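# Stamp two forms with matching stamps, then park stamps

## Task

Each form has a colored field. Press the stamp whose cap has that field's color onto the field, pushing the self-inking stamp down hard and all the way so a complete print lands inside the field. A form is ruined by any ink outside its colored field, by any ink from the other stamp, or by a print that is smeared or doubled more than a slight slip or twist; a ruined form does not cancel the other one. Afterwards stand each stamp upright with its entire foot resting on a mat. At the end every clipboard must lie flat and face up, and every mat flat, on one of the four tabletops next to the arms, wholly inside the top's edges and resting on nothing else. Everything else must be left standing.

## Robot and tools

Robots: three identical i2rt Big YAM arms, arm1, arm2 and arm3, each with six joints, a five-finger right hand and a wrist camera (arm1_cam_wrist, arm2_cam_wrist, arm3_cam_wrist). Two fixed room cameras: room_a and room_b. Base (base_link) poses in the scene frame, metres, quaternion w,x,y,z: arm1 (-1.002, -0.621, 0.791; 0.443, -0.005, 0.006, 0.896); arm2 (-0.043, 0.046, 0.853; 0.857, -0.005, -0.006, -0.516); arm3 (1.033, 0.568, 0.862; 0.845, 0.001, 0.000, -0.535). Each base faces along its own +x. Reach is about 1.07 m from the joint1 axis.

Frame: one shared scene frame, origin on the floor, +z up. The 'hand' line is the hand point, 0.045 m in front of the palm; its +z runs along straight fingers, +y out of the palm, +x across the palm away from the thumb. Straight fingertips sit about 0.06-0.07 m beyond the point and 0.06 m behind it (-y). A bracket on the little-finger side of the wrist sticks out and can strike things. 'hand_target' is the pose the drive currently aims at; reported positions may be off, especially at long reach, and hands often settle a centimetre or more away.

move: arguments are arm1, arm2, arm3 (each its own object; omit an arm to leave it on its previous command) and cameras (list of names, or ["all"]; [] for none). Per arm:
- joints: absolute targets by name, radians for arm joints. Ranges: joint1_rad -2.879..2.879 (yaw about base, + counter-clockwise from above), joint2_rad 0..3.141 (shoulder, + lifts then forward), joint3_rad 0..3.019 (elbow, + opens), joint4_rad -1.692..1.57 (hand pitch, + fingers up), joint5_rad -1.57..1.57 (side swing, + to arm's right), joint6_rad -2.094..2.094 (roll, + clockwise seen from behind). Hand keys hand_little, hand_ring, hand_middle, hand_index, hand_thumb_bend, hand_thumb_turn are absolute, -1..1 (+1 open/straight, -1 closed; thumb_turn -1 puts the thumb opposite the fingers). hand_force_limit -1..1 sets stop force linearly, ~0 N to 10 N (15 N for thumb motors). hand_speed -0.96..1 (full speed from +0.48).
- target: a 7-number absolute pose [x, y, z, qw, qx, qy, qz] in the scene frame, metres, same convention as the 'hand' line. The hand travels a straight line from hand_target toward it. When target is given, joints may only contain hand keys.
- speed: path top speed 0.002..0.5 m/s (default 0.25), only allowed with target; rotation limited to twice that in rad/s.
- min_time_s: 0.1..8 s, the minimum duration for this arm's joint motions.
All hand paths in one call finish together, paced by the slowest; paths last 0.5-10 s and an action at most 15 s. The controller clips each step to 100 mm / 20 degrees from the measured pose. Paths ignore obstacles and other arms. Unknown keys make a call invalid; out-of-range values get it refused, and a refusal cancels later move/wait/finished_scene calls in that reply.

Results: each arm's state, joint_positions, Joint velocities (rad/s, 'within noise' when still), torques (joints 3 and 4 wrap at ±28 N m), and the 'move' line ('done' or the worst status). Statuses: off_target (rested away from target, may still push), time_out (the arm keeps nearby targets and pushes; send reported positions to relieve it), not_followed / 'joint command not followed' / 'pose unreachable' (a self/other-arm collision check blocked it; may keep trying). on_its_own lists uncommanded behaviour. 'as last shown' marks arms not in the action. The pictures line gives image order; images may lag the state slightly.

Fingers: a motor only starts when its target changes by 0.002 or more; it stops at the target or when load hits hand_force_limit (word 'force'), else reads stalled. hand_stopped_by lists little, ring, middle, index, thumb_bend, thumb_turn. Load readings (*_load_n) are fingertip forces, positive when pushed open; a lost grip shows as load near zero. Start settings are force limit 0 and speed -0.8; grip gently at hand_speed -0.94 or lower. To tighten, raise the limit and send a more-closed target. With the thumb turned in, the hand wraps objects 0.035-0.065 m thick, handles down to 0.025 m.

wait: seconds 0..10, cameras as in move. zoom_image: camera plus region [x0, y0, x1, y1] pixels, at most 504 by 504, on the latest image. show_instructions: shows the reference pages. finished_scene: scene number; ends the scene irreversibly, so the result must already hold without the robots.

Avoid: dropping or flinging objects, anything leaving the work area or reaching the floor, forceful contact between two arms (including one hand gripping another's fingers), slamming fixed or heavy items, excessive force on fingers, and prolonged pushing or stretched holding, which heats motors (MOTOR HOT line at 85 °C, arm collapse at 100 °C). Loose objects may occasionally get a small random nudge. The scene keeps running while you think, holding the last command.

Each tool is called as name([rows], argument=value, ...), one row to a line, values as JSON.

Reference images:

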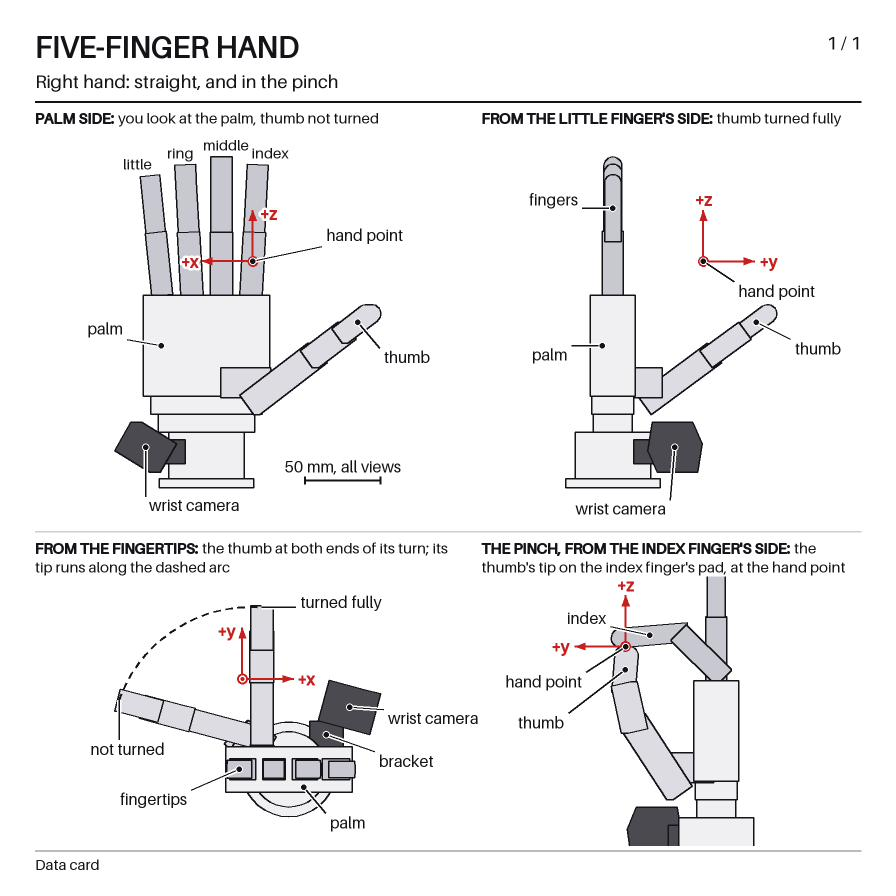

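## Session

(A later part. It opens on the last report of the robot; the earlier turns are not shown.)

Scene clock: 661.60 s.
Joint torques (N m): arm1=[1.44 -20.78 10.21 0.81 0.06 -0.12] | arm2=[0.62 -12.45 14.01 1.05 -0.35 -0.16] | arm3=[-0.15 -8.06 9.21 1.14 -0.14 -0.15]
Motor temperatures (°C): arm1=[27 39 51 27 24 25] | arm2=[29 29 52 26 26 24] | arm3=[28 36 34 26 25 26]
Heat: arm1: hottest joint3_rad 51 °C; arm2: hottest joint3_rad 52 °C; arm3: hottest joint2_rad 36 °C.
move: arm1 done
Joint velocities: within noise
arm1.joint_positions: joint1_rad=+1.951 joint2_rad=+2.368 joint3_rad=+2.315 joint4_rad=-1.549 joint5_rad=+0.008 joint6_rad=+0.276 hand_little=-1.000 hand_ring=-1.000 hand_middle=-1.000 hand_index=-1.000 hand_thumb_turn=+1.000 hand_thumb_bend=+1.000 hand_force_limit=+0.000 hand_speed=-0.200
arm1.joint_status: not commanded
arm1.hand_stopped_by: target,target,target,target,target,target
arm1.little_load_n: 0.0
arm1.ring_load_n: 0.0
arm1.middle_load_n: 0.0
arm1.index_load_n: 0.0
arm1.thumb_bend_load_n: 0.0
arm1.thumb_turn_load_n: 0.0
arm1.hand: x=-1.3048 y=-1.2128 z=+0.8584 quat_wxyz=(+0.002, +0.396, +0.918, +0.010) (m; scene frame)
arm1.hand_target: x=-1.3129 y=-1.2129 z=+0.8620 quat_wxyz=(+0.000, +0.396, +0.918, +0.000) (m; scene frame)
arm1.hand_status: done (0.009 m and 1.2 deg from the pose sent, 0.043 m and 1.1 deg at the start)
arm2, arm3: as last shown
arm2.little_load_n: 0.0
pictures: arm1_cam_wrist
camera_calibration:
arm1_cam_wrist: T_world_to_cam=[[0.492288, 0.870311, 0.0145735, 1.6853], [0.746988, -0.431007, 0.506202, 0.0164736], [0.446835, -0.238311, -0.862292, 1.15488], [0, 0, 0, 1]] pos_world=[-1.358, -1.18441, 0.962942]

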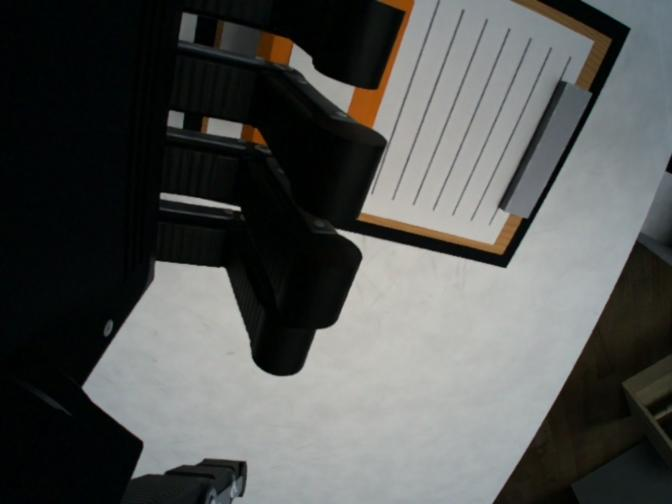

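move(arm1={"target": [-1.3125, -1.2125, 0.83, 0, 0.3963, 0.9181, 0], "speed": 0.05}, cameras=["arm1_cam_wrist"])

move(arm1={"target": [-1.3125, -1.2125, 0.805, 0, 0.3963, 0.9181, 0], "speed": 0.05}, cameras=["arm1_cam_wrist"])

Scene clock: 663.70 s.
Joint torques (N m): arm1=[1.49 -20.07 10.15 0.94 0.05 -0.12] | arm2=[0.56 -12.51 14.02 1.05 -0.35 -0.16] | arm3=[-0.26 -8.06 9.17 1.18 -0.13 -0.15]
Motor temperatures (°C): arm1=[27 39 51 27 24 25] | arm2=[29 29 52 26 26 24] | arm3=[28 36 34 26 25 26]
Heat: arm1: hottest joint3_rad 51 °C; arm2: hottest joint3_rad 52 °C; arm3: hottest joint2_rad 36 °C.
move: arm1 done
Joint velocities: within noise
arm1.joint_positions: joint1_rad=+1.951 joint2_rad=+2.368 joint3_rad=+2.243 joint4_rad=-1.471 joint5_rad=+0.008 joint6_rad=+0.276 hand_little=-1.000 hand_ring=-1.000 hand_middle=-1.000 hand_index=-1.000 hand_thumb_turn=+1.000 hand_thumb_bend=+1.000 hand_force_limit=+0.000 hand_speed=-0.200
arm1.joint_status: not commanded
arm1.hand_stopped_by: target,target,target,target,target,target
arm1.little_load_n: 0.0
arm1.ring_load_n: 0.5
arm1.middle_load_n: 0.0
arm1.index_load_n: 0.0
arm1.thumb_bend_load_n: 0.0
arm1.thumb_turn_load_n: 0.0
arm1.hand: x=-1.3043 y=-1.2126 z=+0.8308 quat_wxyz=(+0.002, +0.396, +0.918, +0.007) (m; scene frame)
arm1.hand_target: x=-1.3124 y=-1.2124 z=+0.8301 quat_wxyz=(+0.000, +0.396, +0.918, +0.000) (m; scene frame)
arm1.hand_status: done (0.008 m and 0.8 deg from the pose sent, 0.029 m and 1.2 deg at the start)
arm2, arm3: as last shown
arm3.index_load_n: -0.5
pictures: arm1_cam_wrist
camera_calibration:
arm1_cam_wrist: T_world_to_cam=[[0.492029, 0.870541, 0.00811372, 1.69055], [0.748818, -0.427948, 0.506095, 0.0363948], [0.444049, -0.242938, -0.86244, 1.1218], [0, 0, 0, 1]] pos_world=[-1.35719, -1.18359, 0.935345]

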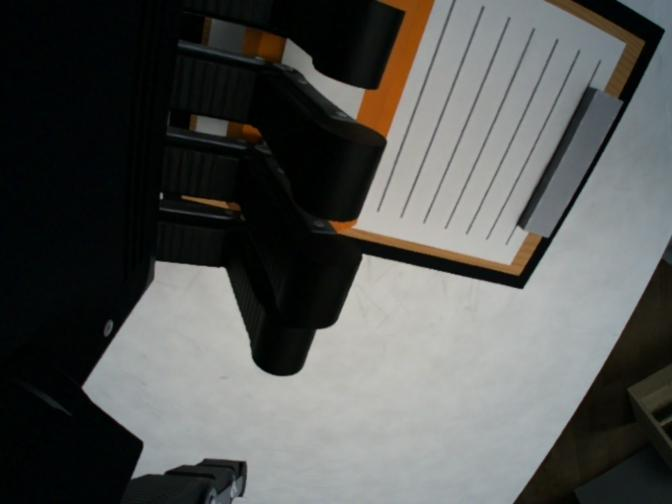

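Scene clock: 664.73 s.
Joint torques (N m): arm1=[1.49 -19.25 8.55 1.4 0.05 -0.11] | arm2=[0.62 -12.45 14.02 1.05 -0.35 -0.16] | arm3=[-0.21 -8 9.2 1.14 -0.14 -0.14]
Motor temperatures (°C): arm1=[27 39 50 27 24 25] | arm2=[29 29 52 26 26 24] | arm3=[28 36 34 26 25 26]
Heat: arm1: hottest joint3_rad 50 °C; arm2: hottest joint3_rad 52 °C; arm3: hottest joint2_rad 36 °C.
move: arm1 off_target
Joint velocities: within noise
arm1.joint_positions: joint1_rad=+1.950 joint2_rad=+2.368 joint3_rad=+2.219 joint4_rad=-1.427 joint5_rad=+0.008 joint6_rad=+0.275 hand_little=-1.000 hand_ring=-1.000 hand_middle=-1.000 hand_index=-1.000 hand_thumb_turn=+1.000 hand_thumb_bend=+1.000 hand_force_limit=+0.000 hand_speed=-0.200
arm1.joint_status: not commanded
arm1.hand_stopped_by: target,target,target,target,target,target
arm1.little_load_n: -0.5
arm1.ring_load_n: -1.5
arm1.middle_load_n: 0.0
arm1.index_load_n: 0.0
arm1.thumb_bend_load_n: 0.0
arm1.thumb_turn_load_n: 0.0
arm1.hand: x=-1.3070 y=-1.2156 z=+0.8204 quat_wxyz=(+0.001, +0.396, +0.918, -0.003) (m; scene frame)
arm1.hand_target: x=-1.3124 y=-1.2122 z=+0.8052 quat_wxyz=(+0.000, +0.396, +0.918, +0.000) (m; scene frame)
arm1.hand_status: off_target (0.017 m and 0.3 deg from the pose sent, 0.027 m and 0.8 deg at the start)
arm2, arm3: as last shown
arm3.index_load_n: 0.0
pictures: arm1_cam_wrist
camera_calibration:
arm1_cam_wrist: T_world_to_cam=[[0.492203, 0.870411, -0.0109896, 1.71024], [0.753699, -0.41982, 0.505657, 0.0589618], [0.435516, -0.257169, -0.862664, 1.08498], [0, 0, 0, 1]] pos_world=[-1.35875, -1.18484, 0.924953]

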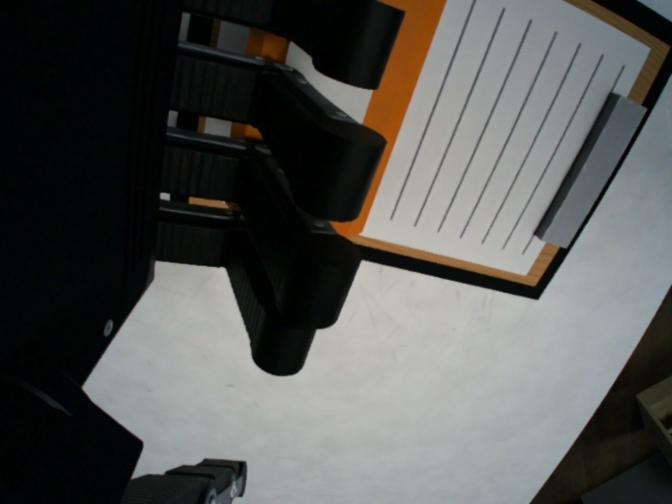

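move(arm1={"target": [-1.3115, -1.2105, 0.78, 0, 0.3963, 0.9181, 0], "speed": 0.05}, cameras=["arm1_cam_wrist"])

move(arm1={"target": [-1.3115, -1.2105, 0.755, 0, 0.3963, 0.9181, 0], "speed": 0.05}, cameras=["arm1_cam_wrist"])

Scene clock: 666.73 s.
Joint torques (N m): arm1=[1.55 -17.85 7.75 1.52 0.03 -0.11] | arm2=[0.62 -12.45 14.02 1.06 -0.35 -0.16] | arm3=[-0.21 -8.06 9.2 1.18 -0.14 -0.16]
Motor temperatures (°C): arm1=[27 39 50 27 24 25] | arm2=[29 29 52 26 26 24] | arm3=[28 36 34 26 25 26]
Heat: arm1: hottest joint3_rad 50 °C; arm2: hottest joint3_rad 52 °C; arm3: hottest joint2_rad 36 °C.
move: arm1 off_target
Joint velocities: within noise
arm1.joint_positions: joint1_rad=+1.949 joint2_rad=+2.359 joint3_rad=+2.175 joint4_rad=-1.371 joint5_rad=+0.008 joint6_rad=+0.274 hand_little=-1.000 hand_ring=-1.000 hand_middle=-1.000 hand_index=-1.000 hand_thumb_turn=+1.000 hand_thumb_bend=+1.000 hand_force_limit=+0.000 hand_speed=-0.200
arm1.joint_status: not commanded
arm1.hand_stopped_by: target,target,target,target,target,target
arm1.little_load_n: -0.5
arm1.ring_load_n: -2.0
arm1.middle_load_n: -0.5
arm1.index_load_n: 0.0
arm1.thumb_bend_load_n: 0.0
arm1.thumb_turn_load_n: 0.0
arm1.hand: x=-1.3084 y=-1.2170 z=+0.8090 quat_wxyz=(-0.001, +0.396, +0.918, -0.014) (m; scene frame)
arm1.hand_target: x=-1.3109 y=-1.2096 z=+0.7805 quat_wxyz=(+0.000, +0.396, +0.918, +0.000) (m; scene frame)
arm1.hand_status: off_target (0.030 m and 1.6 deg from the pose sent, 0.041 m and 0.3 deg at the start)
arm2, arm3: as last shown
arm2.little_load_n: -0.5
pictures: arm1_cam_wrist
camera_calibration:
arm1_cam_wrist: T_world_to_cam=[[0.492127, 0.869893, -0.0331197, 1.72926], [0.759523, -0.410475, 0.504613, 0.085041], [0.425365, -0.273489, -0.86271, 1.04241], [0, 0, 0, 1]] pos_world=[-1.35901, -1.18428, 0.91366]

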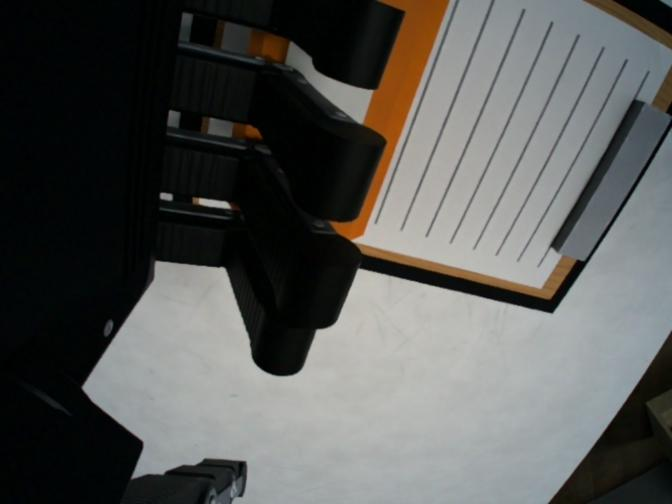

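Scene clock: 667.87 s.
Joint torques (N m): arm1=[1.61 -16.44 7.17 1.42 -0.06 -0.11] | arm2=[0.62 -12.45 14.02 1.06 -0.35 -0.16] | arm3=[-0.03 -8.06 9.2 1.17 -0.14 -0.15]
Motor temperatures (°C): arm1=[27 39 50 27 24 25] | arm2=[29 29 52 26 26 24] | arm3=[28 36 34 26 25 26]
Heat: arm1: hottest joint3_rad 50 °C; arm2: hottest joint3_rad 52 °C; arm3: hottest joint2_rad 36 °C.
move: arm1 off_target
Joint velocities: within noise
arm1.joint_positions: joint1_rad=+1.948 joint2_rad=+2.357 joint3_rad=+2.150 joint4_rad=-1.317 joint5_rad=+0.010 joint6_rad=+0.273 hand_little=-1.000 hand_ring=-1.000 hand_middle=-1.000 hand_index=-1.000 hand_thumb_turn=+1.000 hand_thumb_bend=+1.000 hand_force_limit=+0.000 hand_speed=-0.200
arm1.joint_status: not commanded
arm1.hand_stopped_by: target,target,target,target,target,target
arm1.little_load_n: -1.0
arm1.ring_load_n: -3.0
arm1.middle_load_n: 0.0
arm1.index_load_n: 0.0
arm1.thumb_bend_load_n: 0.0
arm1.thumb_turn_load_n: 0.0
arm1.hand: x=-1.3127 y=-1.2217 z=+0.8000 quat_wxyz=(-0.004, +0.396, +0.918, -0.029) (m; scene frame)
arm1.hand_target: x=-1.3103 y=-1.2090 z=+0.7567 quat_wxyz=(+0.000, +0.396, +0.918, +0.000) (m; scene frame)
arm1.hand_status: off_target (0.046 m and 3.3 deg from the pose sent, 0.055 m and 1.6 deg at the start)
arm2.joint_positions: joint1_rad=-0.904 joint2_rad=+1.373 joint3_rad=+1.226 joint4_rad=-0.634 joint5_rad=-0.462 joint6_rad=-0.422 hand_little=+0.600 hand_ring=+0.600 hand_middle=+0.600 hand_index=+0.600 hand_thumb_turn=-1.000 hand_thumb_bend=+0.990 hand_force_limit=+0.100 hand_speed=-0.850
arm2.joint_status: not commanded
arm2.hand_stopped_by: target,target,target,target,target,target
arm2.little_load_n: 0.0
arm2.ring_load_n: 0.0
arm2.middle_load_n: -0.5
arm2.index_load_n: 0.0
arm2.thumb_bend_load_n: 0.0
arm2.thumb_turn_load_n: 0.0
arm2.hand: x=-0.1725 y=-0.4612 z=+1.0976 quat_wxyz=(-0.042, +0.090, -0.895, +0.435) (m; scene frame)
arm2.hand_target: x=-0.1757 y=-0.4727 z=+1.1283 quat_wxyz=(-0.029, +0.102, -0.884, +0.456) (m; scene frame)
arm2.hand_status: not commanded
arm3: as last shown
pictures: arm1_cam_wrist
camera_calibration:
arm1_cam_wrist: T_world_to_cam=[[0.491946, 0.868307, -0.0635076, 1.75727], [0.767802, -0.3983, 0.501834, 0.118886], [0.410451, -0.295636, -0.862629, 0.988407], [0, 0, 0, 1]] pos_world=[-1.36146, -1.18629, 0.904568]

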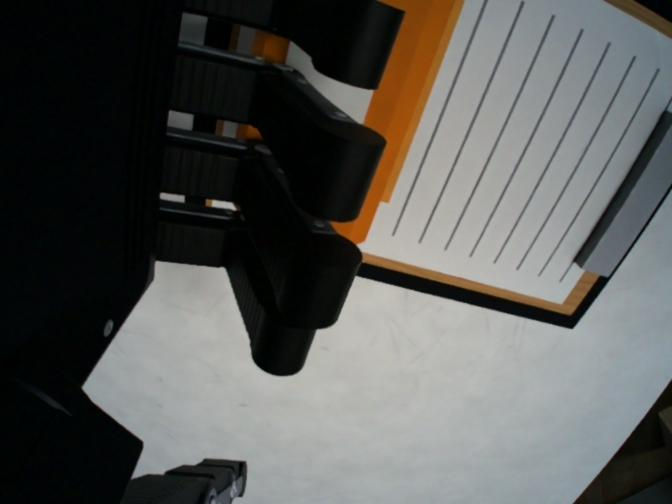

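move(arm1={"target": [-1.3075, -1.2045, 0.735, 0.003, 0.3963, 0.9176, 0.026], "speed": 0.05}, cameras=["arm1_cam_wrist"])

Scene clock: 674.17 s.
Joint torques (N m): arm1=[1.61 -13.45 8.5 0.24 -0.03 -0.1] | arm2=[0.67 -12.51 14.02 1.03 -0.35 -0.16] | arm3=[-0.15 -8.06 9.2 1.16 -0.13 -0.16]
Motor temperatures (°C): arm1=[27 39 48 27 24 25] | arm2=[29 29 52 26 26 24] | arm3=[28 36 34 26 25 26]
Heat: arm1: hottest joint3_rad 48 °C; arm2: hottest joint3_rad 52 °C; arm3: hottest joint2_rad 36 °C.
move: arm1 off_target
Joint velocities: within noise
arm1.joint_positions: joint1_rad=+1.948 joint2_rad=+2.359 joint3_rad=+2.150 joint4_rad=-1.319 joint5_rad=+0.010 joint6_rad=+0.273 hand_little=-1.000 hand_ring=-1.000 hand_middle=-1.000 hand_index=-1.000 hand_thumb_turn=+1.000 hand_thumb_bend=+1.000 hand_force_limit=+0.000 hand_speed=-0.200
arm1.joint_status: not commanded
arm1.hand_stopped_by: target,target,target,target,target,target
arm1.little_load_n: -1.0
arm1.ring_load_n: -3.0
arm1.middle_load_n: 0.0
arm1.index_load_n: 0.0
arm1.thumb_bend_load_n: 0.0
arm1.thumb_turn_load_n: 0.0
arm1.hand: x=-1.3124 y=-1.2211 z=+0.7986 quat_wxyz=(-0.004, +0.396, +0.918, -0.027) (m; scene frame)
arm1.hand_target: x=-1.3056 y=-1.2018 z=+0.7384 quat_wxyz=(+0.003, +0.396, +0.918, +0.026) (m; scene frame)
arm1.hand_status: off_target (0.066 m and 6.1 deg from the pose sent, 0.067 m and 6.3 deg at the start)
arm2: as last shown
arm2.middle_load_n: 0.0
arm3.joint_positions: joint1_rad=+0.093 joint2_rad=+1.254 joint3_rad=+0.753 joint4_rad=-0.136 joint5_rad=-0.094 joint6_rad=-0.068 hand_little=+0.900 hand_ring=+0.900 hand_middle=+0.900 hand_index=+0.900 hand_thumb_turn=-1.000 hand_thumb_bend=+0.990 hand_force_limit=+0.100 hand_speed=-0.500
arm3.joint_status: not commanded
arm3.hand_stopped_by: target,target,target,target,target,target
arm3.little_load_n: 0.0
arm3.ring_load_n: 0.0
arm3.middle_load_n: 0.0
arm3.index_load_n: 0.0
arm3.thumb_bend_load_n: 0.0
arm3.thumb_turn_load_n: 0.0
arm3.hand: x=+1.3158 y=+0.1784 z=+0.9818 quat_wxyz=(-0.146, +0.285, -0.846, +0.427) (m; scene frame)
arm3.hand_target: x=+1.3157 y=+0.1840 z=+0.9799 quat_wxyz=(-0.143, +0.295, -0.845, +0.423) (m; scene frame)
arm3.hand_status: not commanded
pictures: arm1_cam_wrist
camera_calibration:
arm1_cam_wrist: T_world_to_cam=[[0.492024, 0.868508, -0.0600502, 1.7542], [0.767063, -0.399863, 0.501721, 0.116833], [0.411737, -0.292921, -0.862943, 0.99247], [0, 0, 0, 1]] pos_world=[-1.36136, -1.1861, 0.903167]

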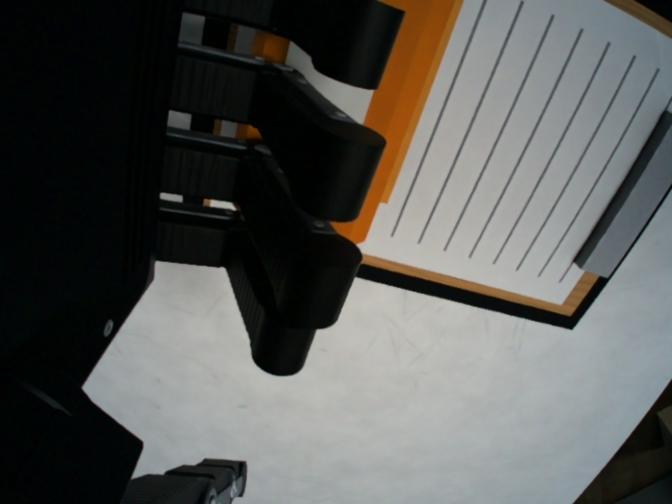

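move(arm1={"target": [-1.3055, -1.2015, 0.705, 0.004, 0.3963, 0.9174, 0.032], "speed": 0.05}, cameras=["arm1_cam_wrist"])

Scene clock: 675.80 s.
Joint torques (N m): arm1=[1.67 -11.93 5.31 1.22 -0.14 -0.09] | arm2=[0.56 -12.45 14.01 1.06 -0.35 -0.16] | arm3=[-0.21 -8.12 9.22 1.17 -0.15 -0.16]
Motor temperatures (°C): arm1=[27 39 48 27 24 25] | arm2=[29 29 53 26 26 24] | arm3=[28 36 34 26 25 26]
Heat: arm1: hottest joint3_rad 48 °C; arm2: hottest joint3_rad 53 °C; arm3: hottest joint2_rad 36 °C.
move: arm1 off_target
Joint velocities: within noise
arm1.joint_positions: joint1_rad=+1.946 joint2_rad=+2.359 joint3_rad=+2.146 joint4_rad=-1.295 joint5_rad=+0.013 joint6_rad=+0.273 hand_little=-1.000 hand_ring=-1.000 hand_middle=-1.000 hand_index=-1.000 hand_thumb_turn=+1.000 hand_thumb_bend=+1.000 hand_force_limit=+0.000 hand_speed=-0.200
arm1.joint_status: not commanded
arm1.hand_stopped_by: target,target,target,target,target,target
arm1.little_load_n: -1.5
arm1.ring_load_n: -3.5
arm1.middle_load_n: 0.0
arm1.index_load_n: 0.0
arm1.thumb_bend_load_n: 0.0
arm1.thumb_turn_load_n: 0.0
arm1.hand: x=-1.3162 y=-1.2249 z=+0.7964 quat_wxyz=(-0.006, +0.397, +0.917, -0.036) (m; scene frame)
arm1.hand_target: x=-1.3019 y=-1.1960 z=+0.7119 quat_wxyz=(+0.004, +0.396, +0.917, +0.032) (m; scene frame)
arm1.hand_status: off_target (0.095 m and 7.9 deg from the pose sent, 0.096 m and 6.8 deg at the start)
arm2, arm3: as last shown
arm2.middle_load_n: -0.5
pictures: arm1_cam_wrist
camera_calibration:
arm1_cam_wrist: T_world_to_cam=[[0.492139, 0.866859, -0.0797153, 1.77297], [0.772862, -0.392954, 0.498268, 0.138181], [0.400604, -0.306826, -0.863351, 0.959736], [0, 0, 0, 1]] pos_world=[-1.36382, -1.18815, 0.90107]

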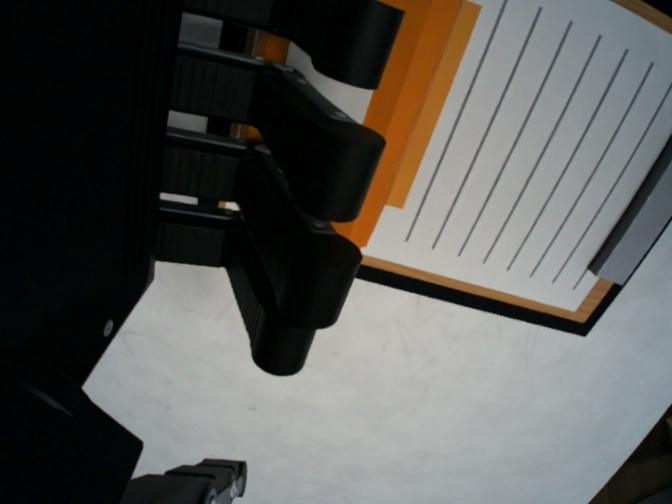

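move(arm1={"target": [-1.311, -1.217, 0.80, 0, 0.3963, 0.9181, 0], "speed": 0.06}, cameras=["arm1_cam_wrist"])

move(arm1={"target": [-1.311, -1.214, 0.90, 0, 0.3963, 0.9181, 0], "speed": 0.06}, cameras=["arm1_cam_wrist"])

Scene clock: 680.27 s.
Joint torques (N m): arm1=[2.2 -17.08 12.25 0.35 0.01 -0.05] | arm2=[0.62 -12.51 14 1.05 -0.35 -0.16] | arm3=[-0.26 -8.06 9.18 1.2 -0.14 -0.15]
Motor temperatures (°C): arm1=[27 39 47 27 24 25] | arm2=[29 29 53 26 26 24] | arm3=[28 36 34 26 25 26]
Heat: arm1: hottest joint3_rad 47 °C; arm2: hottest joint3_rad 53 °C; arm3: hottest joint2_rad 36 °C.
move: arm1 off_target
Joint velocities: within noise
arm1.joint_positions: joint1_rad=+1.946 joint2_rad=+2.354 joint3_rad=+2.188 joint4_rad=-1.396 joint5_rad=+0.009 joint6_rad=+0.273 hand_little=-1.000 hand_ring=-1.000 hand_middle=-1.000 hand_index=-1.000 hand_thumb_turn=+1.000 hand_thumb_bend=+1.000 hand_force_limit=+0.000 hand_speed=-0.200
arm1.joint_status: not commanded
arm1.hand_stopped_by: target,target,target,target,target,target
arm1.little_load_n: -0.5
arm1.ring_load_n: -1.5
arm1.middle_load_n: 0.0
arm1.index_load_n: 0.0
arm1.thumb_bend_load_n: 0.0
arm1.thumb_turn_load_n: 0.0
arm1.hand: x=-1.3091 y=-1.2142 z=+0.8179 quat_wxyz=(-0.001, +0.397, +0.918, -0.010) (m; scene frame)
arm1.hand_target: x=-1.3106 y=-1.2165 z=+0.8001 quat_wxyz=(+0.000, +0.396, +0.918, +0.000) (m; scene frame)
arm1.hand_status: off_target (0.018 m and 1.1 deg from the pose sent, 0.010 m and 4.3 deg at the start)
arm2, arm3: as last shown
pictures: arm1_cam_wrist
camera_calibration:
arm1_cam_wrist: T_world_to_cam=[[0.493131, 0.869583, -0.0254545, 1.72217], [0.757273, -0.414672, 0.504564, 0.0741974], [0.428205, -0.268092, -0.862999, 1.0616], [0, 0, 0, 1]] pos_world=[-1.36003, -1.1822, 0.922558]

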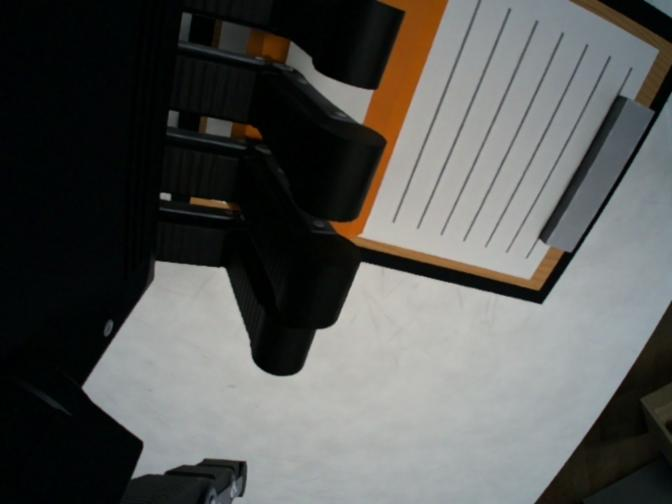

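Scene clock: 682.67 s.
Joint torques (N m): arm1=[2.02 -19.9 15.09 -0.28 0.03 -0.06] | arm2=[0.62 -12.51 14.02 1.03 -0.35 -0.16] | arm3=[-0.09 -8 9.21 1.17 -0.13 -0.15]
Motor temperatures (°C): arm1=[27 39 47 27 24 25] | arm2=[29 29 53 26 26 24] | arm3=[28 36 34 26 25 26]
Heat: arm1: hottest joint3_rad 47 °C; arm2: hottest joint3_rad 53 °C; arm3: hottest joint2_rad 36 °C.
move: arm1 off_target
Joint velocities: within noise
arm1.joint_positions: joint1_rad=+1.946 joint2_rad=+2.354 joint3_rad=+2.354 joint4_rad=-1.621 joint5_rad=+0.008 joint6_rad=+0.273 hand_little=-1.000 hand_ring=-1.000 hand_middle=-1.000 hand_index=-1.000 hand_thumb_turn=+1.000 hand_thumb_bend=+1.000 hand_force_limit=+0.000 hand_speed=-0.200
arm1.joint_status: not commanded
arm1.hand_stopped_by: target,target,target,target,target,target
arm1.little_load_n: 0.0
arm1.ring_load_n: 0.5
arm1.middle_load_n: 0.0
arm1.index_load_n: 0.0
arm1.thumb_bend_load_n: 0.0
arm1.thumb_turn_load_n: 0.0
arm1.hand: x=-1.3041 y=-1.2044 z=+0.8840 quat_wxyz=(+0.004, +0.397, +0.918, +0.019) (m; scene frame)
arm1.hand_target: x=-1.3107 y=-1.2132 z=+0.9001 quat_wxyz=(+0.000, +0.397, +0.918, -0.001) (m; scene frame)
arm1.hand_status: off_target (0.020 m and 2.2 deg from the pose sent, 0.082 m and 1.1 deg at the start)
arm2, arm3: as last shown
pictures: arm1_cam_wrist
camera_calibration:
arm1_cam_wrist: T_world_to_cam=[[0.492869, 0.869482, 0.0328913, 1.66078], [0.741938, -0.439717, 0.506139, -0.0104095], [0.454542, -0.225057, -0.861824, 1.20429], [0, 0, 0, 1]] pos_world=[-1.35823, -1.17756, 0.988534]

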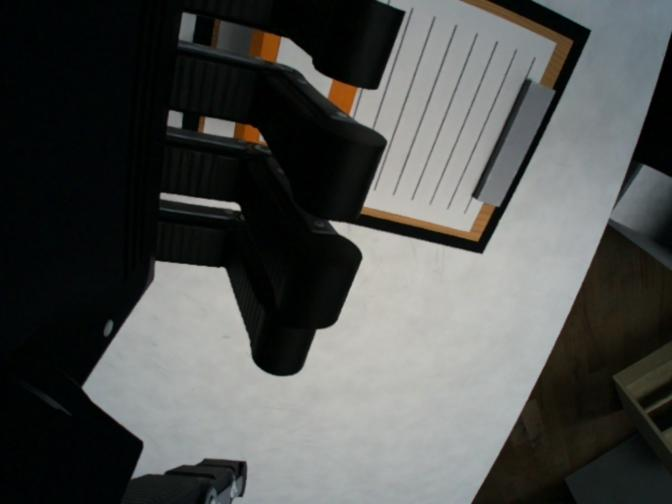

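move(arm1={"target": [-1.345, -1.235, 1.02, -0.177, 0.333, 0.829, -0.413], "speed": 0.2, "joints": {"hand_little": 0.48, "hand_ring": 0.48, "hand_middle": 0.48, "hand_index": 0.48, "hand_thumb_turn": -1, "hand_thumb_bend": 0.99, "hand_speed": 0, "hand_force_limit": 0}}, cameras=["arm1_cam_wrist", "room_a"])

Scene clock: 686.83 s.
Joint torques (N m): arm1=[2.78 -16.67 11.74 2.7 0.24 -0.15] | arm2=[0.62 -12.45 14.02 1.05 -0.35 -0.16] | arm3=[-0.26 -8 9.2 1.18 -0.14 -0.15]
Motor temperatures (°C): arm1=[27 40 47 27 24 25] | arm2=[29 29 53 26 26 24] | arm3=[28 36 34 26 25 26]
Heat: arm1: hottest joint3_rad 47 °C; arm2: hottest joint3_rad 53 °C; arm3: hottest joint2_rad 36 °C.
move: arm1 off_target
Joint velocities: within noise
arm1.joint_positions: joint1_rad=+1.986 joint2_rad=+1.751 joint3_rad=+1.566 joint4_rad=-0.532 joint5_rad=+0.237 joint6_rad=+0.156 hand_little=+0.480 hand_ring=+0.480 hand_middle=+0.480 hand_index=+0.480 hand_thumb_turn=-1.000 hand_thumb_bend=+0.990 hand_force_limit=+0.000 hand_speed=+0.000
arm1.joint_status: all done
arm1.hand_stopped_by: target,target,target,target,target,target
arm1.little_load_n: 0.0
arm1.ring_load_n: 0.0
arm1.middle_load_n: 0.0
arm1.index_load_n: 0.0
arm1.thumb_bend_load_n: 0.0
arm1.thumb_turn_load_n: 0.0
arm1.hand: x=-1.3477 y=-1.2291 z=+0.9997 quat_wxyz=(-0.173, +0.341, +0.837, -0.392) (m; scene frame)
arm1.hand_target: x=-1.3448 y=-1.2347 z=+1.0202 quat_wxyz=(-0.177, +0.333, +0.829, -0.413) (m; scene frame)
arm1.hand_status: off_target (0.021 m and 2.7 deg from the pose sent, 0.145 m and 55.7 deg at the start)
arm2, arm3: as last shown
arm2.middle_load_n: 0.0
pictures: arm1_cam_wrist, room_a
camera_calibration:
arm1_cam_wrist: T_world_to_cam=[[0.202758, 0.644989, -0.736803, 1.80249], [0.976181, -0.192458, 0.100156, 0.978016], [-0.0772042, -0.73956, -0.668648, -0.223933], [0, 0, 0, 1]] pos_world=[-1.33748, -1.13997, 1.08039]

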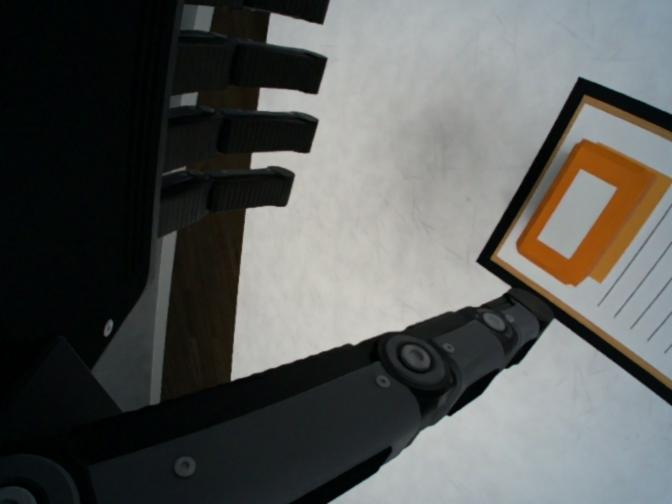

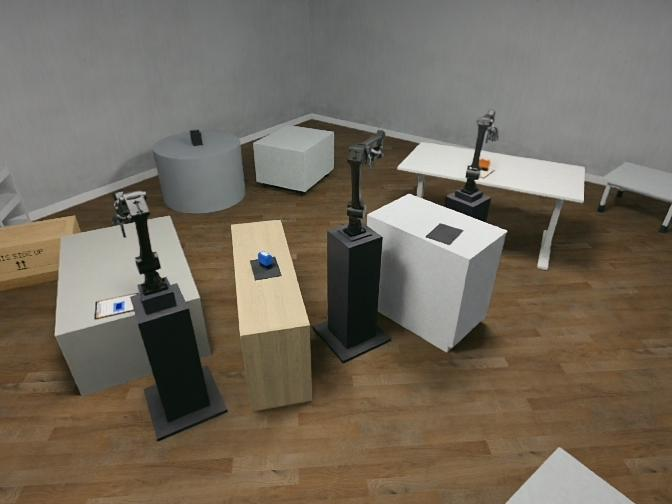

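zoom_image(camera="arm1_cam_wrist", region=[470, 70, 672, 310])

Scaled by 2.100 from the camera's 672x504 image, which has a finer 960x720 frame.

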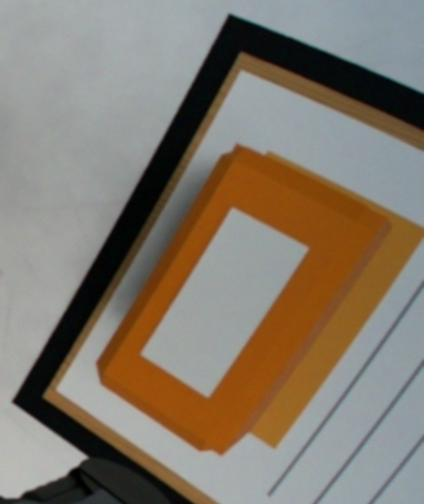

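move(arm1={"target": [-1.336, -1.234, 0.90, -0.177, 0.331, 0.830, -0.413], "speed": 0.15}, cameras=["arm1_cam_wrist"])

Scene clock: 692.63 s.
Joint torques (N m): arm1=[2.78 -14.8 11.32 2.66 0.26 -0.11] | arm2=[0.62 -12.45 14.01 1.05 -0.35 -0.16] | arm3=[-0.21 -8.12 9.24 1.16 -0.14 -0.16]
Motor temperatures (°C): arm1=[27 40 47 27 24 25] | arm2=[29 29 53 26 26 24] | arm3=[28 36 34 26 25 26]
Heat: arm1: hottest joint3_rad 47 °C; arm2: hottest joint3_rad 53 °C; arm3: hottest joint2_rad 36 °C.
move: arm1 off_target
Joint velocities: within noise
arm1.joint_positions: joint1_rad=+1.996 joint2_rad=+1.807 joint3_rad=+1.341 joint4_rad=-0.234 joint5_rad=+0.243 joint6_rad=+0.156 hand_little=+0.480 hand_ring=+0.480 hand_middle=+0.480 hand_index=+0.480 hand_thumb_turn=-1.000 hand_thumb_bend=+0.990 hand_force_limit=+0.000 hand_speed=+0.000
arm1.joint_status: not commanded
arm1.hand_stopped_by: target,target,target,target,target,target
arm1.little_load_n: 0.0
arm1.ring_load_n: 0.0
arm1.middle_load_n: 0.0
arm1.index_load_n: 0.0
arm1.thumb_bend_load_n: 0.0
arm1.thumb_turn_load_n: 0.0
arm1.hand: x=-1.3370 y=-1.2242 z=+0.8927 quat_wxyz=(-0.175, +0.337, +0.834, -0.400) (m; scene frame)
arm1.hand_target: x=-1.3358 y=-1.2338 z=+0.9002 quat_wxyz=(-0.177, +0.331, +0.830, -0.413) (m; scene frame)
arm1.hand_status: off_target (0.012 m and 1.8 deg from the pose sent, 0.100 m and 2.8 deg at the start)
arm2, arm3: as last shown
pictures: arm1_cam_wrist
camera_calibration:
arm1_cam_wrist: T_world_to_cam=[[0.190908, 0.636957, -0.746887, 1.70163], [0.978322, -0.185673, 0.0917187, 0.997885], [-0.080256, -0.748205, -0.658595, -0.314681], [0, 0, 0, 1]] pos_world=[-1.32636, -1.13403, 0.972153]

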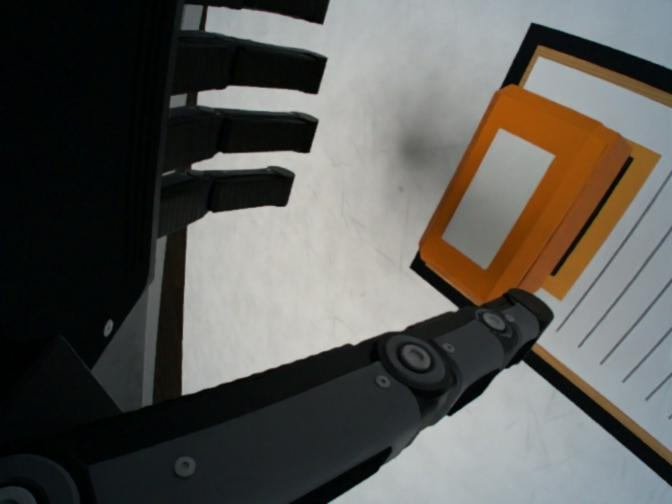

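move(arm1={"target": [-1.3365, -1.2345, 0.84, -0.177, 0.330, 0.830, -0.414], "speed": 0.1}, cameras=["arm1_cam_wrist"])

Scene clock: 694.73 s.
Joint torques (N m): arm1=[2.73 -14.74 10.48 2.58 0.14 -0.13] | arm2=[0.62 -12.51 14.04 1.05 -0.35 -0.16] | arm3=[-0.15 -8 9.18 1.14 -0.14 -0.15]
Motor temperatures (°C): arm1=[27 40 47 27 24 25] | arm2=[29 29 53 26 26 24] | arm3=[28 36 34 26 25 26]
Heat: arm1: hottest joint3_rad 47 °C; arm2: hottest joint3_rad 53 °C; arm3: hottest joint2_rad 36 °C.
move: arm1 done
Joint velocities: within noise
arm1.joint_positions: joint1_rad=+1.996 joint2_rad=+1.883 joint3_rad=+1.279 joint4_rad=-0.088 joint5_rad=+0.243 joint6_rad=+0.155 hand_little=+0.480 hand_ring=+0.480 hand_middle=+0.480 hand_index=+0.480 hand_thumb_turn=-1.000 hand_thumb_bend=+0.990 hand_force_limit=+0.000 hand_speed=+0.000
arm1.joint_status: not commanded
arm1.hand_stopped_by: target,target,target,target,target,target
arm1.little_load_n: 0.0
arm1.ring_load_n: 0.0
arm1.middle_load_n: 0.0
arm1.index_load_n: 0.0
arm1.thumb_bend_load_n: 0.0
arm1.thumb_turn_load_n: 0.0
arm1.hand: x=-1.3374 y=-1.2262 z=+0.8364 quat_wxyz=(-0.175, +0.337, +0.832, -0.404) (m; scene frame)
arm1.hand_target: x=-1.3364 y=-1.2344 z=+0.8402 quat_wxyz=(-0.177, +0.330, +0.830, -0.414) (m; scene frame)
arm1.hand_status: done (0.009 m and 1.5 deg from the pose sent, 0.054 m and 1.9 deg at the start)
arm2, arm3: as last shown
arm3.middle_load_n: -0.5
arm3.index_load_n: -0.5
pictures: arm1_cam_wrist
camera_calibration:
arm1_cam_wrist: T_world_to_cam=[[0.187518, 0.631365, -0.752473, 1.6543], [0.978747, -0.18484, 0.0888152, 1.0072], [-0.0830126, -0.753135, -0.652607, -0.367952], [0, 0, 0, 1]] pos_world=[-1.32655, -1.13541, 0.915233]

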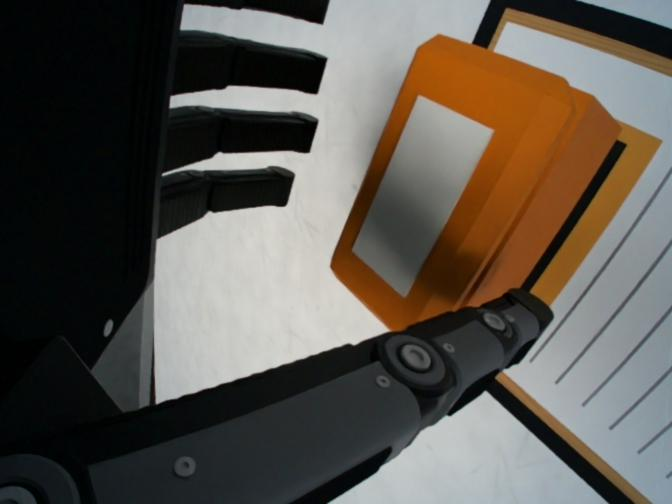

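move(arm1={"target": [-1.3365, -1.233, 0.803, -0.177, 0.330, 0.830, -0.414], "speed": 0.08}, cameras=["arm1_cam_wrist"])

Scene clock: 696.63 s.
Joint torques (N m): arm1=[2.49 -14.97 9.95 2.66 0.09 -0.13] | arm2=[0.62 -12.51 14.02 1.07 -0.35 -0.16] | arm3=[-0.21 -7.94 9.26 1.17 -0.14 -0.16]
Motor temperatures (°C): arm1=[27 40 46 27 24 25] | arm2=[29 29 53 26 26 24] | arm3=[28 36 34 26 25 26]
Heat: arm1: hottest joint3_rad 46 °C; arm2: hottest joint3_rad 53 °C; arm3: hottest joint2_rad 36 °C.
move: arm1 done
Joint velocities: within noise
arm1.joint_positions: joint1_rad=+1.996 joint2_rad=+1.938 joint3_rad=+1.247 joint4_rad=-0.001 joint5_rad=+0.243 joint6_rad=+0.154 hand_little=+0.480 hand_ring=+0.480 hand_middle=+0.480 hand_index=+0.480 hand_thumb_turn=-1.000 hand_thumb_bend=+0.990 hand_force_limit=+0.000 hand_speed=+0.000
arm1.joint_status: not commanded
arm1.hand_stopped_by: target,target,target,target,target,target
arm1.little_load_n: 0.0
arm1.ring_load_n: 0.0
arm1.middle_load_n: 0.0
arm1.index_load_n: 0.0
arm1.thumb_bend_load_n: 0.0
arm1.thumb_turn_load_n: 0.0
arm1.hand: x=-1.3365 y=-1.2251 z=+0.7994 quat_wxyz=(-0.175, +0.337, +0.833, -0.403) (m; scene frame)
arm1.hand_target: x=-1.3364 y=-1.2329 z=+0.8031 quat_wxyz=(-0.177, +0.330, +0.830, -0.414) (m; scene frame)
arm1.hand_status: done (0.009 m and 1.5 deg from the pose sent, 0.034 m and 1.5 deg at the start)
arm2.joint_positions: joint1_rad=-0.904 joint2_rad=+1.373 joint3_rad=+1.226 joint4_rad=-0.634 joint5_rad=-0.462 joint6_rad=-0.422 hand_little=+0.600 hand_ring=+0.600 hand_middle=+0.600 hand_index=+0.600 hand_thumb_turn=-1.000 hand_thumb_bend=+0.990 hand_force_limit=+0.100 hand_speed=-0.850
arm2.joint_status: not commanded
arm2.hand_stopped_by: target,target,target,target,target,target
arm2.little_load_n: 0.0
arm2.ring_load_n: 0.0
arm2.middle_load_n: 0.0
arm2.index_load_n: 0.0
arm2.thumb_bend_load_n: 0.0
arm2.thumb_turn_load_n: 0.0
arm2.hand: x=-0.1725 y=-0.4612 z=+1.0976 quat_wxyz=(-0.042, +0.090, -0.895, +0.435) (m; scene frame)
arm2.hand_target: x=-0.1757 y=-0.4727 z=+1.1283 quat_wxyz=(-0.029, +0.102, -0.884, +0.456) (m; scene frame)
arm2.hand_status: not commanded
arm3: as last shown
arm3.middle_load_n: 0.0
arm3.thumb_bend_load_n: -0.5
pictures: arm1_cam_wrist
camera_calibration:
arm1_cam_wrist: T_world_to_cam=[[0.186744, 0.632247, -0.751925, 1.62515], [0.978921, -0.18419, 0.0882464, 1.01126], [-0.0827033, -0.752554, -0.653316, -0.389579], [0, 0, 0, 1]] pos_world=[-1.32565, -1.13441, 0.878234]

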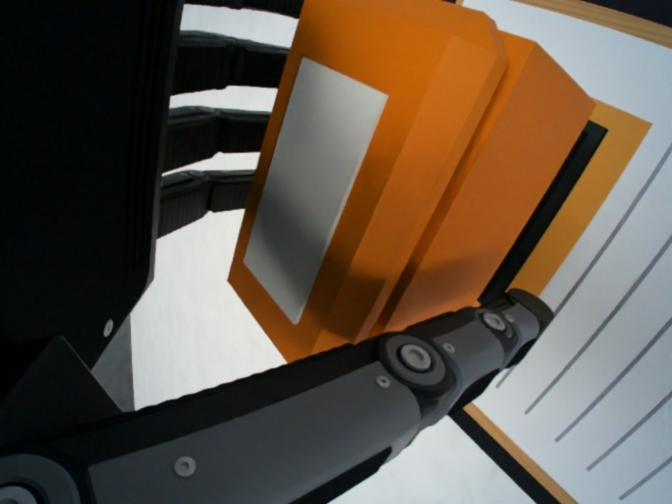

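move(arm1={"joints": {"hand_little": 0.01, "hand_ring": 0.01, "hand_middle": 0.01, "hand_index": 0.01, "hand_thumb_bend": -0.21, "hand_speed": -0.86, "hand_force_limit": -0.4}}, cameras=[])

move(arm1={"joints": {"hand_little": -0.31, "hand_ring": -0.31, "hand_middle": -0.31, "hand_index": -0.31, "hand_thumb_bend": -0.41, "hand_speed": -0.9, "hand_force_limit": 0.1}}, cameras=["arm1_cam_wrist"])

Scene clock: 702.53 s.
Joint torques (N m): arm1=[2.55 -14.97 9.94 2.63 0.09 -0.12] | arm2=[0.56 -12.45 14.02 1.06 -0.35 -0.16] | arm3=[-0.09 -8 9.25 1.17 -0.15 -0.16]
Motor temperatures (°C): arm1=[27 40 46 27 24 25] | arm2=[29 29 53 26 26 24] | arm3=[28 36 34 26 25 26]
Heat: arm1: hottest joint3_rad 46 °C; arm2: hottest joint3_rad 53 °C; arm3: hottest joint2_rad 36 °C.
move: arm1 off_target
Joint velocities: within noise
arm1.joint_positions: joint1_rad=+1.996 joint2_rad=+1.938 joint3_rad=+1.247 joint4_rad=-0.001 joint5_rad=+0.243 joint6_rad=+0.154 hand_little=+0.010 hand_ring=+0.010 hand_middle=+0.016 hand_index=+0.010 hand_thumb_turn=-1.000 hand_thumb_bend=+0.754 hand_force_limit=-0.400 hand_speed=-0.860
arm1.joint_status: hand_thumb_bend off_target (ended at +0.754, target -0.210); the others done
arm1.hand_stopped_by: target,target,force,target,force,target
arm1.little_load_n: 0.0
arm1.ring_load_n: 0.0
arm1.middle_load_n: 5.5
arm1.index_load_n: 0.0
arm1.thumb_bend_load_n: 7.5
arm1.thumb_turn_load_n: 1.0
arm1.hand: x=-1.3366 y=-1.2252 z=+0.7994 quat_wxyz=(-0.176, +0.336, +0.833, -0.403) (m; scene frame)
arm1.hand_target: x=-1.3364 y=-1.2329 z=+0.8031 quat_wxyz=(-0.177, +0.330, +0.830, -0.414) (m; scene frame)
arm1.hand_status: not commanded
arm2: as last shown
arm3.joint_positions: joint1_rad=+0.093 joint2_rad=+1.254 joint3_rad=+0.753 joint4_rad=-0.136 joint5_rad=-0.094 joint6_rad=-0.068 hand_little=+0.900 hand_ring=+0.900 hand_middle=+0.900 hand_index=+0.900 hand_thumb_turn=-1.000 hand_thumb_bend=+0.990 hand_force_limit=+0.100 hand_speed=-0.500
arm3.joint_status: not commanded
arm3.hand_stopped_by: target,target,target,target,target,target
arm3.little_load_n: 0.0
arm3.ring_load_n: -0.5
arm3.middle_load_n: 0.0
arm3.index_load_n: 0.0
arm3.thumb_bend_load_n: 0.0
arm3.thumb_turn_load_n: 0.0
arm3.hand: x=+1.3158 y=+0.1784 z=+0.9818 quat_wxyz=(-0.146, +0.285, -0.846, +0.427) (m; scene frame)
arm3.hand_target: x=+1.3157 y=+0.1840 z=+0.9799 quat_wxyz=(-0.143, +0.295, -0.845, +0.423) (m; scene frame)
arm3.hand_status: not commanded
pictures: none
No camera images: "cameras" was empty.

Scene clock: 703.87 s.
Joint torques (N m): arm1=[2.61 -15.03 9.88 2.65 0.1 -0.11] | arm2=[0.62 -12.51 14.02 1.05 -0.35 -0.16] | arm3=[-0.21 -8 9.2 1.17 -0.15 -0.15]
Motor temperatures (°C): arm1=[27 40 45 27 24 25] | arm2=[29 29 53 26 26 24] | arm3=[28 36 34 26 25 26]
Heat: arm1: hottest joint3_rad 45 °C; arm2: hottest joint3_rad 53 °C; arm3: hottest joint2_rad 36 °C.
move: arm1 off_target
Joint velocities: within noise
arm1.joint_positions: joint1_rad=+1.996 joint2_rad=+1.938 joint3_rad=+1.247 joint4_rad=-0.001 joint5_rad=+0.242 joint6_rad=+0.152 hand_little=-0.127 hand_ring=-0.034 hand_middle=+0.015 hand_index=-0.015 hand_thumb_turn=-1.000 hand_thumb_bend=+0.755 hand_force_limit=+0.100 hand_speed=-0.900
arm1.joint_status: hand_little off_target (ended at -0.127, target -0.310); hand_ring off_target (ended at -0.034, target -0.310); hand_middle off_target (ended at +0.015, target -0.310); hand_index off_target (ended at -0.015, target -0.310); hand_thumb_bend off_target (ended at +0.755, target -0.410); the others done
arm1.hand_stopped_by: force,force,force,force,force,target
arm1.little_load_n: 6.5
arm1.ring_load_n: 0.0
arm1.middle_load_n: 0.0
arm1.index_load_n: 6.5
arm1.thumb_bend_load_n: 17.0
arm1.thumb_turn_load_n: 6.5
arm1.hand: x=-1.3366 y=-1.2251 z=+0.7991 quat_wxyz=(-0.176, +0.336, +0.833, -0.403) (m; scene frame)
arm1.hand_target: x=-1.3364 y=-1.2329 z=+0.8031 quat_wxyz=(-0.177, +0.330, +0.830, -0.414) (m; scene frame)
arm1.hand_status: not commanded
arm2, arm3: as last shown
arm2.little_load_n: -0.5
arm3.ring_load_n: 0.0
pictures: arm1_cam_wrist
camera_calibration:
arm1_cam_wrist: T_world_to_cam=[[0.185202, 0.633248, -0.751463, 1.62371], [0.979258, -0.182874, 0.0872382, 1.0142], [-0.0821797, -0.752033, -0.653982, -0.387848], [0, 0, 0, 1]] pos_world=[-1.32575, -1.13441, 0.878034]

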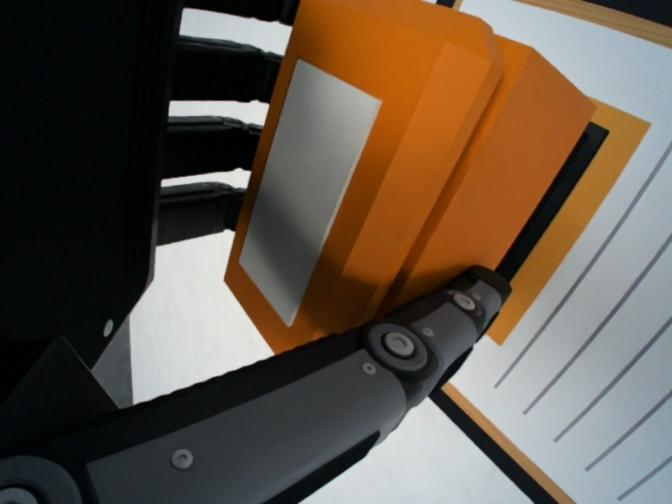

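move(arm1={"target": [-1.338, -1.236, 0.88, -0.177, 0.331, 0.830, -0.413], "speed": 0.12}, cameras=["arm1_cam_wrist"])

move(arm1={"target": [-1.290, -1.15, 0.98, -0.177, 0.331, 0.830, -0.413], "speed": 0.2}, cameras=["arm1_cam_wrist"])

Scene clock: 705.97 s.
Joint torques (N m): arm1=[2.61 -16.85 15.43 1.31 0.2 -0.09] | arm2=[0.67 -12.45 14.02 1.03 -0.35 -0.16] | arm3=[-0.09 -7.88 9.22 1.2 -0.14 -0.15]
Motor temperatures (°C): arm1=[27 40 45 27 24 25] | arm2=[29 29 53 26 26 24] | arm3=[28 36 34 26 25 26]
Heat: arm1: hottest joint3_rad 45 °C; arm2: hottest joint3_rad 53 °C; arm3: hottest joint2_rad 36 °C.
move: arm1 off_target
Joint velocities: within noise
arm1.joint_positions: joint1_rad=+1.996 joint2_rad=+1.860 joint3_rad=+1.266 joint4_rad=-0.157 joint5_rad=+0.242 joint6_rad=+0.152 hand_little=-0.127 hand_ring=-0.034 hand_middle=+0.015 hand_index=-0.015 hand_thumb_turn=-1.000 hand_thumb_bend=+0.755 hand_force_limit=+0.100 hand_speed=-0.900
arm1.joint_status: not commanded
arm1.hand_stopped_by: force,force,force,force,force,target
arm1.little_load_n: 6.0
arm1.ring_load_n: 0.0
arm1.middle_load_n: 0.0
arm1.index_load_n: 7.0
arm1.thumb_bend_load_n: 17.0
arm1.thumb_turn_load_n: 6.5
arm1.hand: x=-1.3286 y=-1.2097 z=+0.8337 quat_wxyz=(-0.173, +0.336, +0.845, -0.377) (m; scene frame)
arm1.hand_target: x=-1.3366 y=-1.2336 z=+0.8806 quat_wxyz=(-0.177, +0.331, +0.830, -0.413) (m; scene frame)
arm1.hand_status: off_target (0.054 m and 4.5 deg from the pose sent, 0.082 m and 1.3 deg at the start)
arm2, arm3: as last shown
arm2.little_load_n: 0.0
arm2.middle_load_n: -0.5
pictures: arm1_cam_wrist
camera_calibration:
arm1_cam_wrist: T_world_to_cam=[[0.204894, 0.670723, -0.712845, 1.67781], [0.976739, -0.187163, 0.104642, 0.983198], [-0.0632322, -0.717705, -0.693471, -0.25332], [0, 0, 0, 1]] pos_world=[-1.32012, -1.12313, 0.917462]

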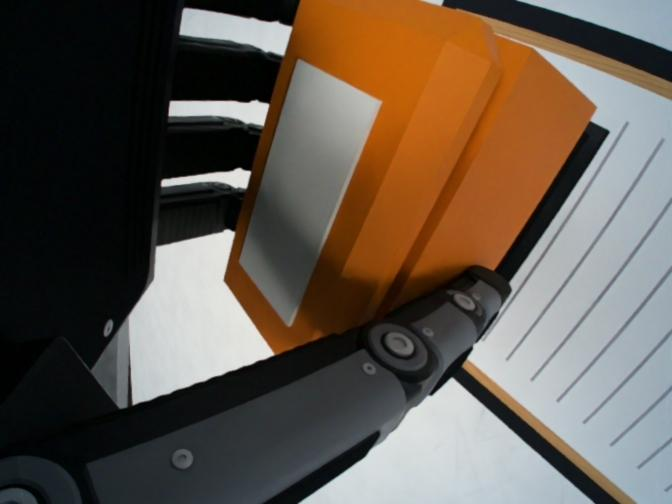

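Scene clock: 707.57 s.
Joint torques (N m): arm1=[2.84 -13.16 12.08 1.4 0.28 -0.06] | arm2=[0.62 -12.45 14.02 1.06 -0.36 -0.16] | arm3=[-0.21 -8.06 9.17 1.17 -0.13 -0.15]
Motor temperatures (°C): arm1=[27 40 45 27 24 25] | arm2=[29 29 53 26 26 24] | arm3=[28 36 34 26 25 26]
Heat: arm1: hottest joint3_rad 45 °C; arm2: hottest joint3_rad 53 °C; arm3: hottest joint2_rad 36 °C.
move: arm1 off_target
Joint velocities: within noise
arm1.joint_positions: joint1_rad=+2.000 joint2_rad=+1.521 joint3_rad=+1.169 joint4_rad=-0.347 joint5_rad=+0.246 joint6_rad=+0.152 hand_little=-0.127 hand_ring=-0.034 hand_middle=+0.015 hand_index=-0.015 hand_thumb_turn=-1.000 hand_thumb_bend=+0.755 hand_force_limit=+0.100 hand_speed=-0.900
arm1.joint_status: not commanded
arm1.hand_stopped_by: force,force,force,force,force,target
arm1.little_load_n: 6.0
arm1.ring_load_n: 0.0
arm1.middle_load_n: 0.0
arm1.index_load_n: 7.0
arm1.thumb_bend_load_n: 17.0
arm1.thumb_turn_load_n: 7.0
arm1.hand: x=-1.2938 y=-1.1463 z=+0.9613 quat_wxyz=(-0.176, +0.335, +0.835, -0.400) (m; scene frame)
arm1.hand_target: x=-1.2901 y=-1.1499 z=+0.9798 quat_wxyz=(-0.177, +0.331, +0.830, -0.413) (m; scene frame)
arm1.hand_status: off_target (0.019 m and 1.7 deg from the pose sent, 0.163 m and 4.5 deg at the start)
arm2, arm3: as last shown
arm2.middle_load_n: 0.0
pictures: arm1_cam_wrist
camera_calibration:
arm1_cam_wrist: T_world_to_cam=[[0.185283, 0.639072, -0.746496, 1.68977], [0.979417, -0.182, 0.0872858, 0.97377], [-0.0800802, -0.747304, -0.65964, -0.205361], [0, 0, 0, 1]] pos_world=[-1.28326, -1.05613, 1.04095]

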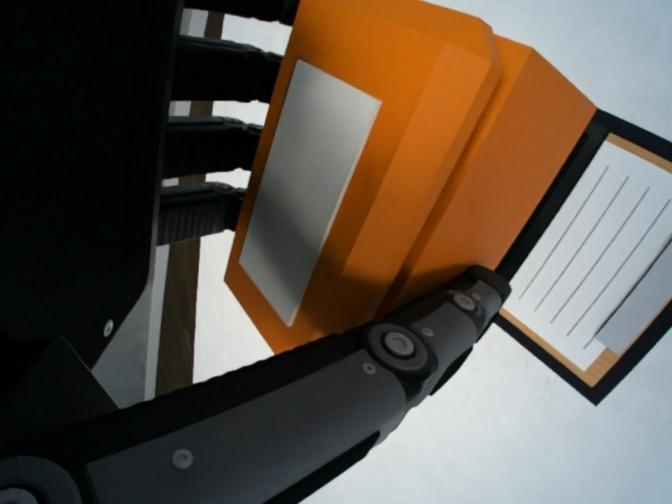

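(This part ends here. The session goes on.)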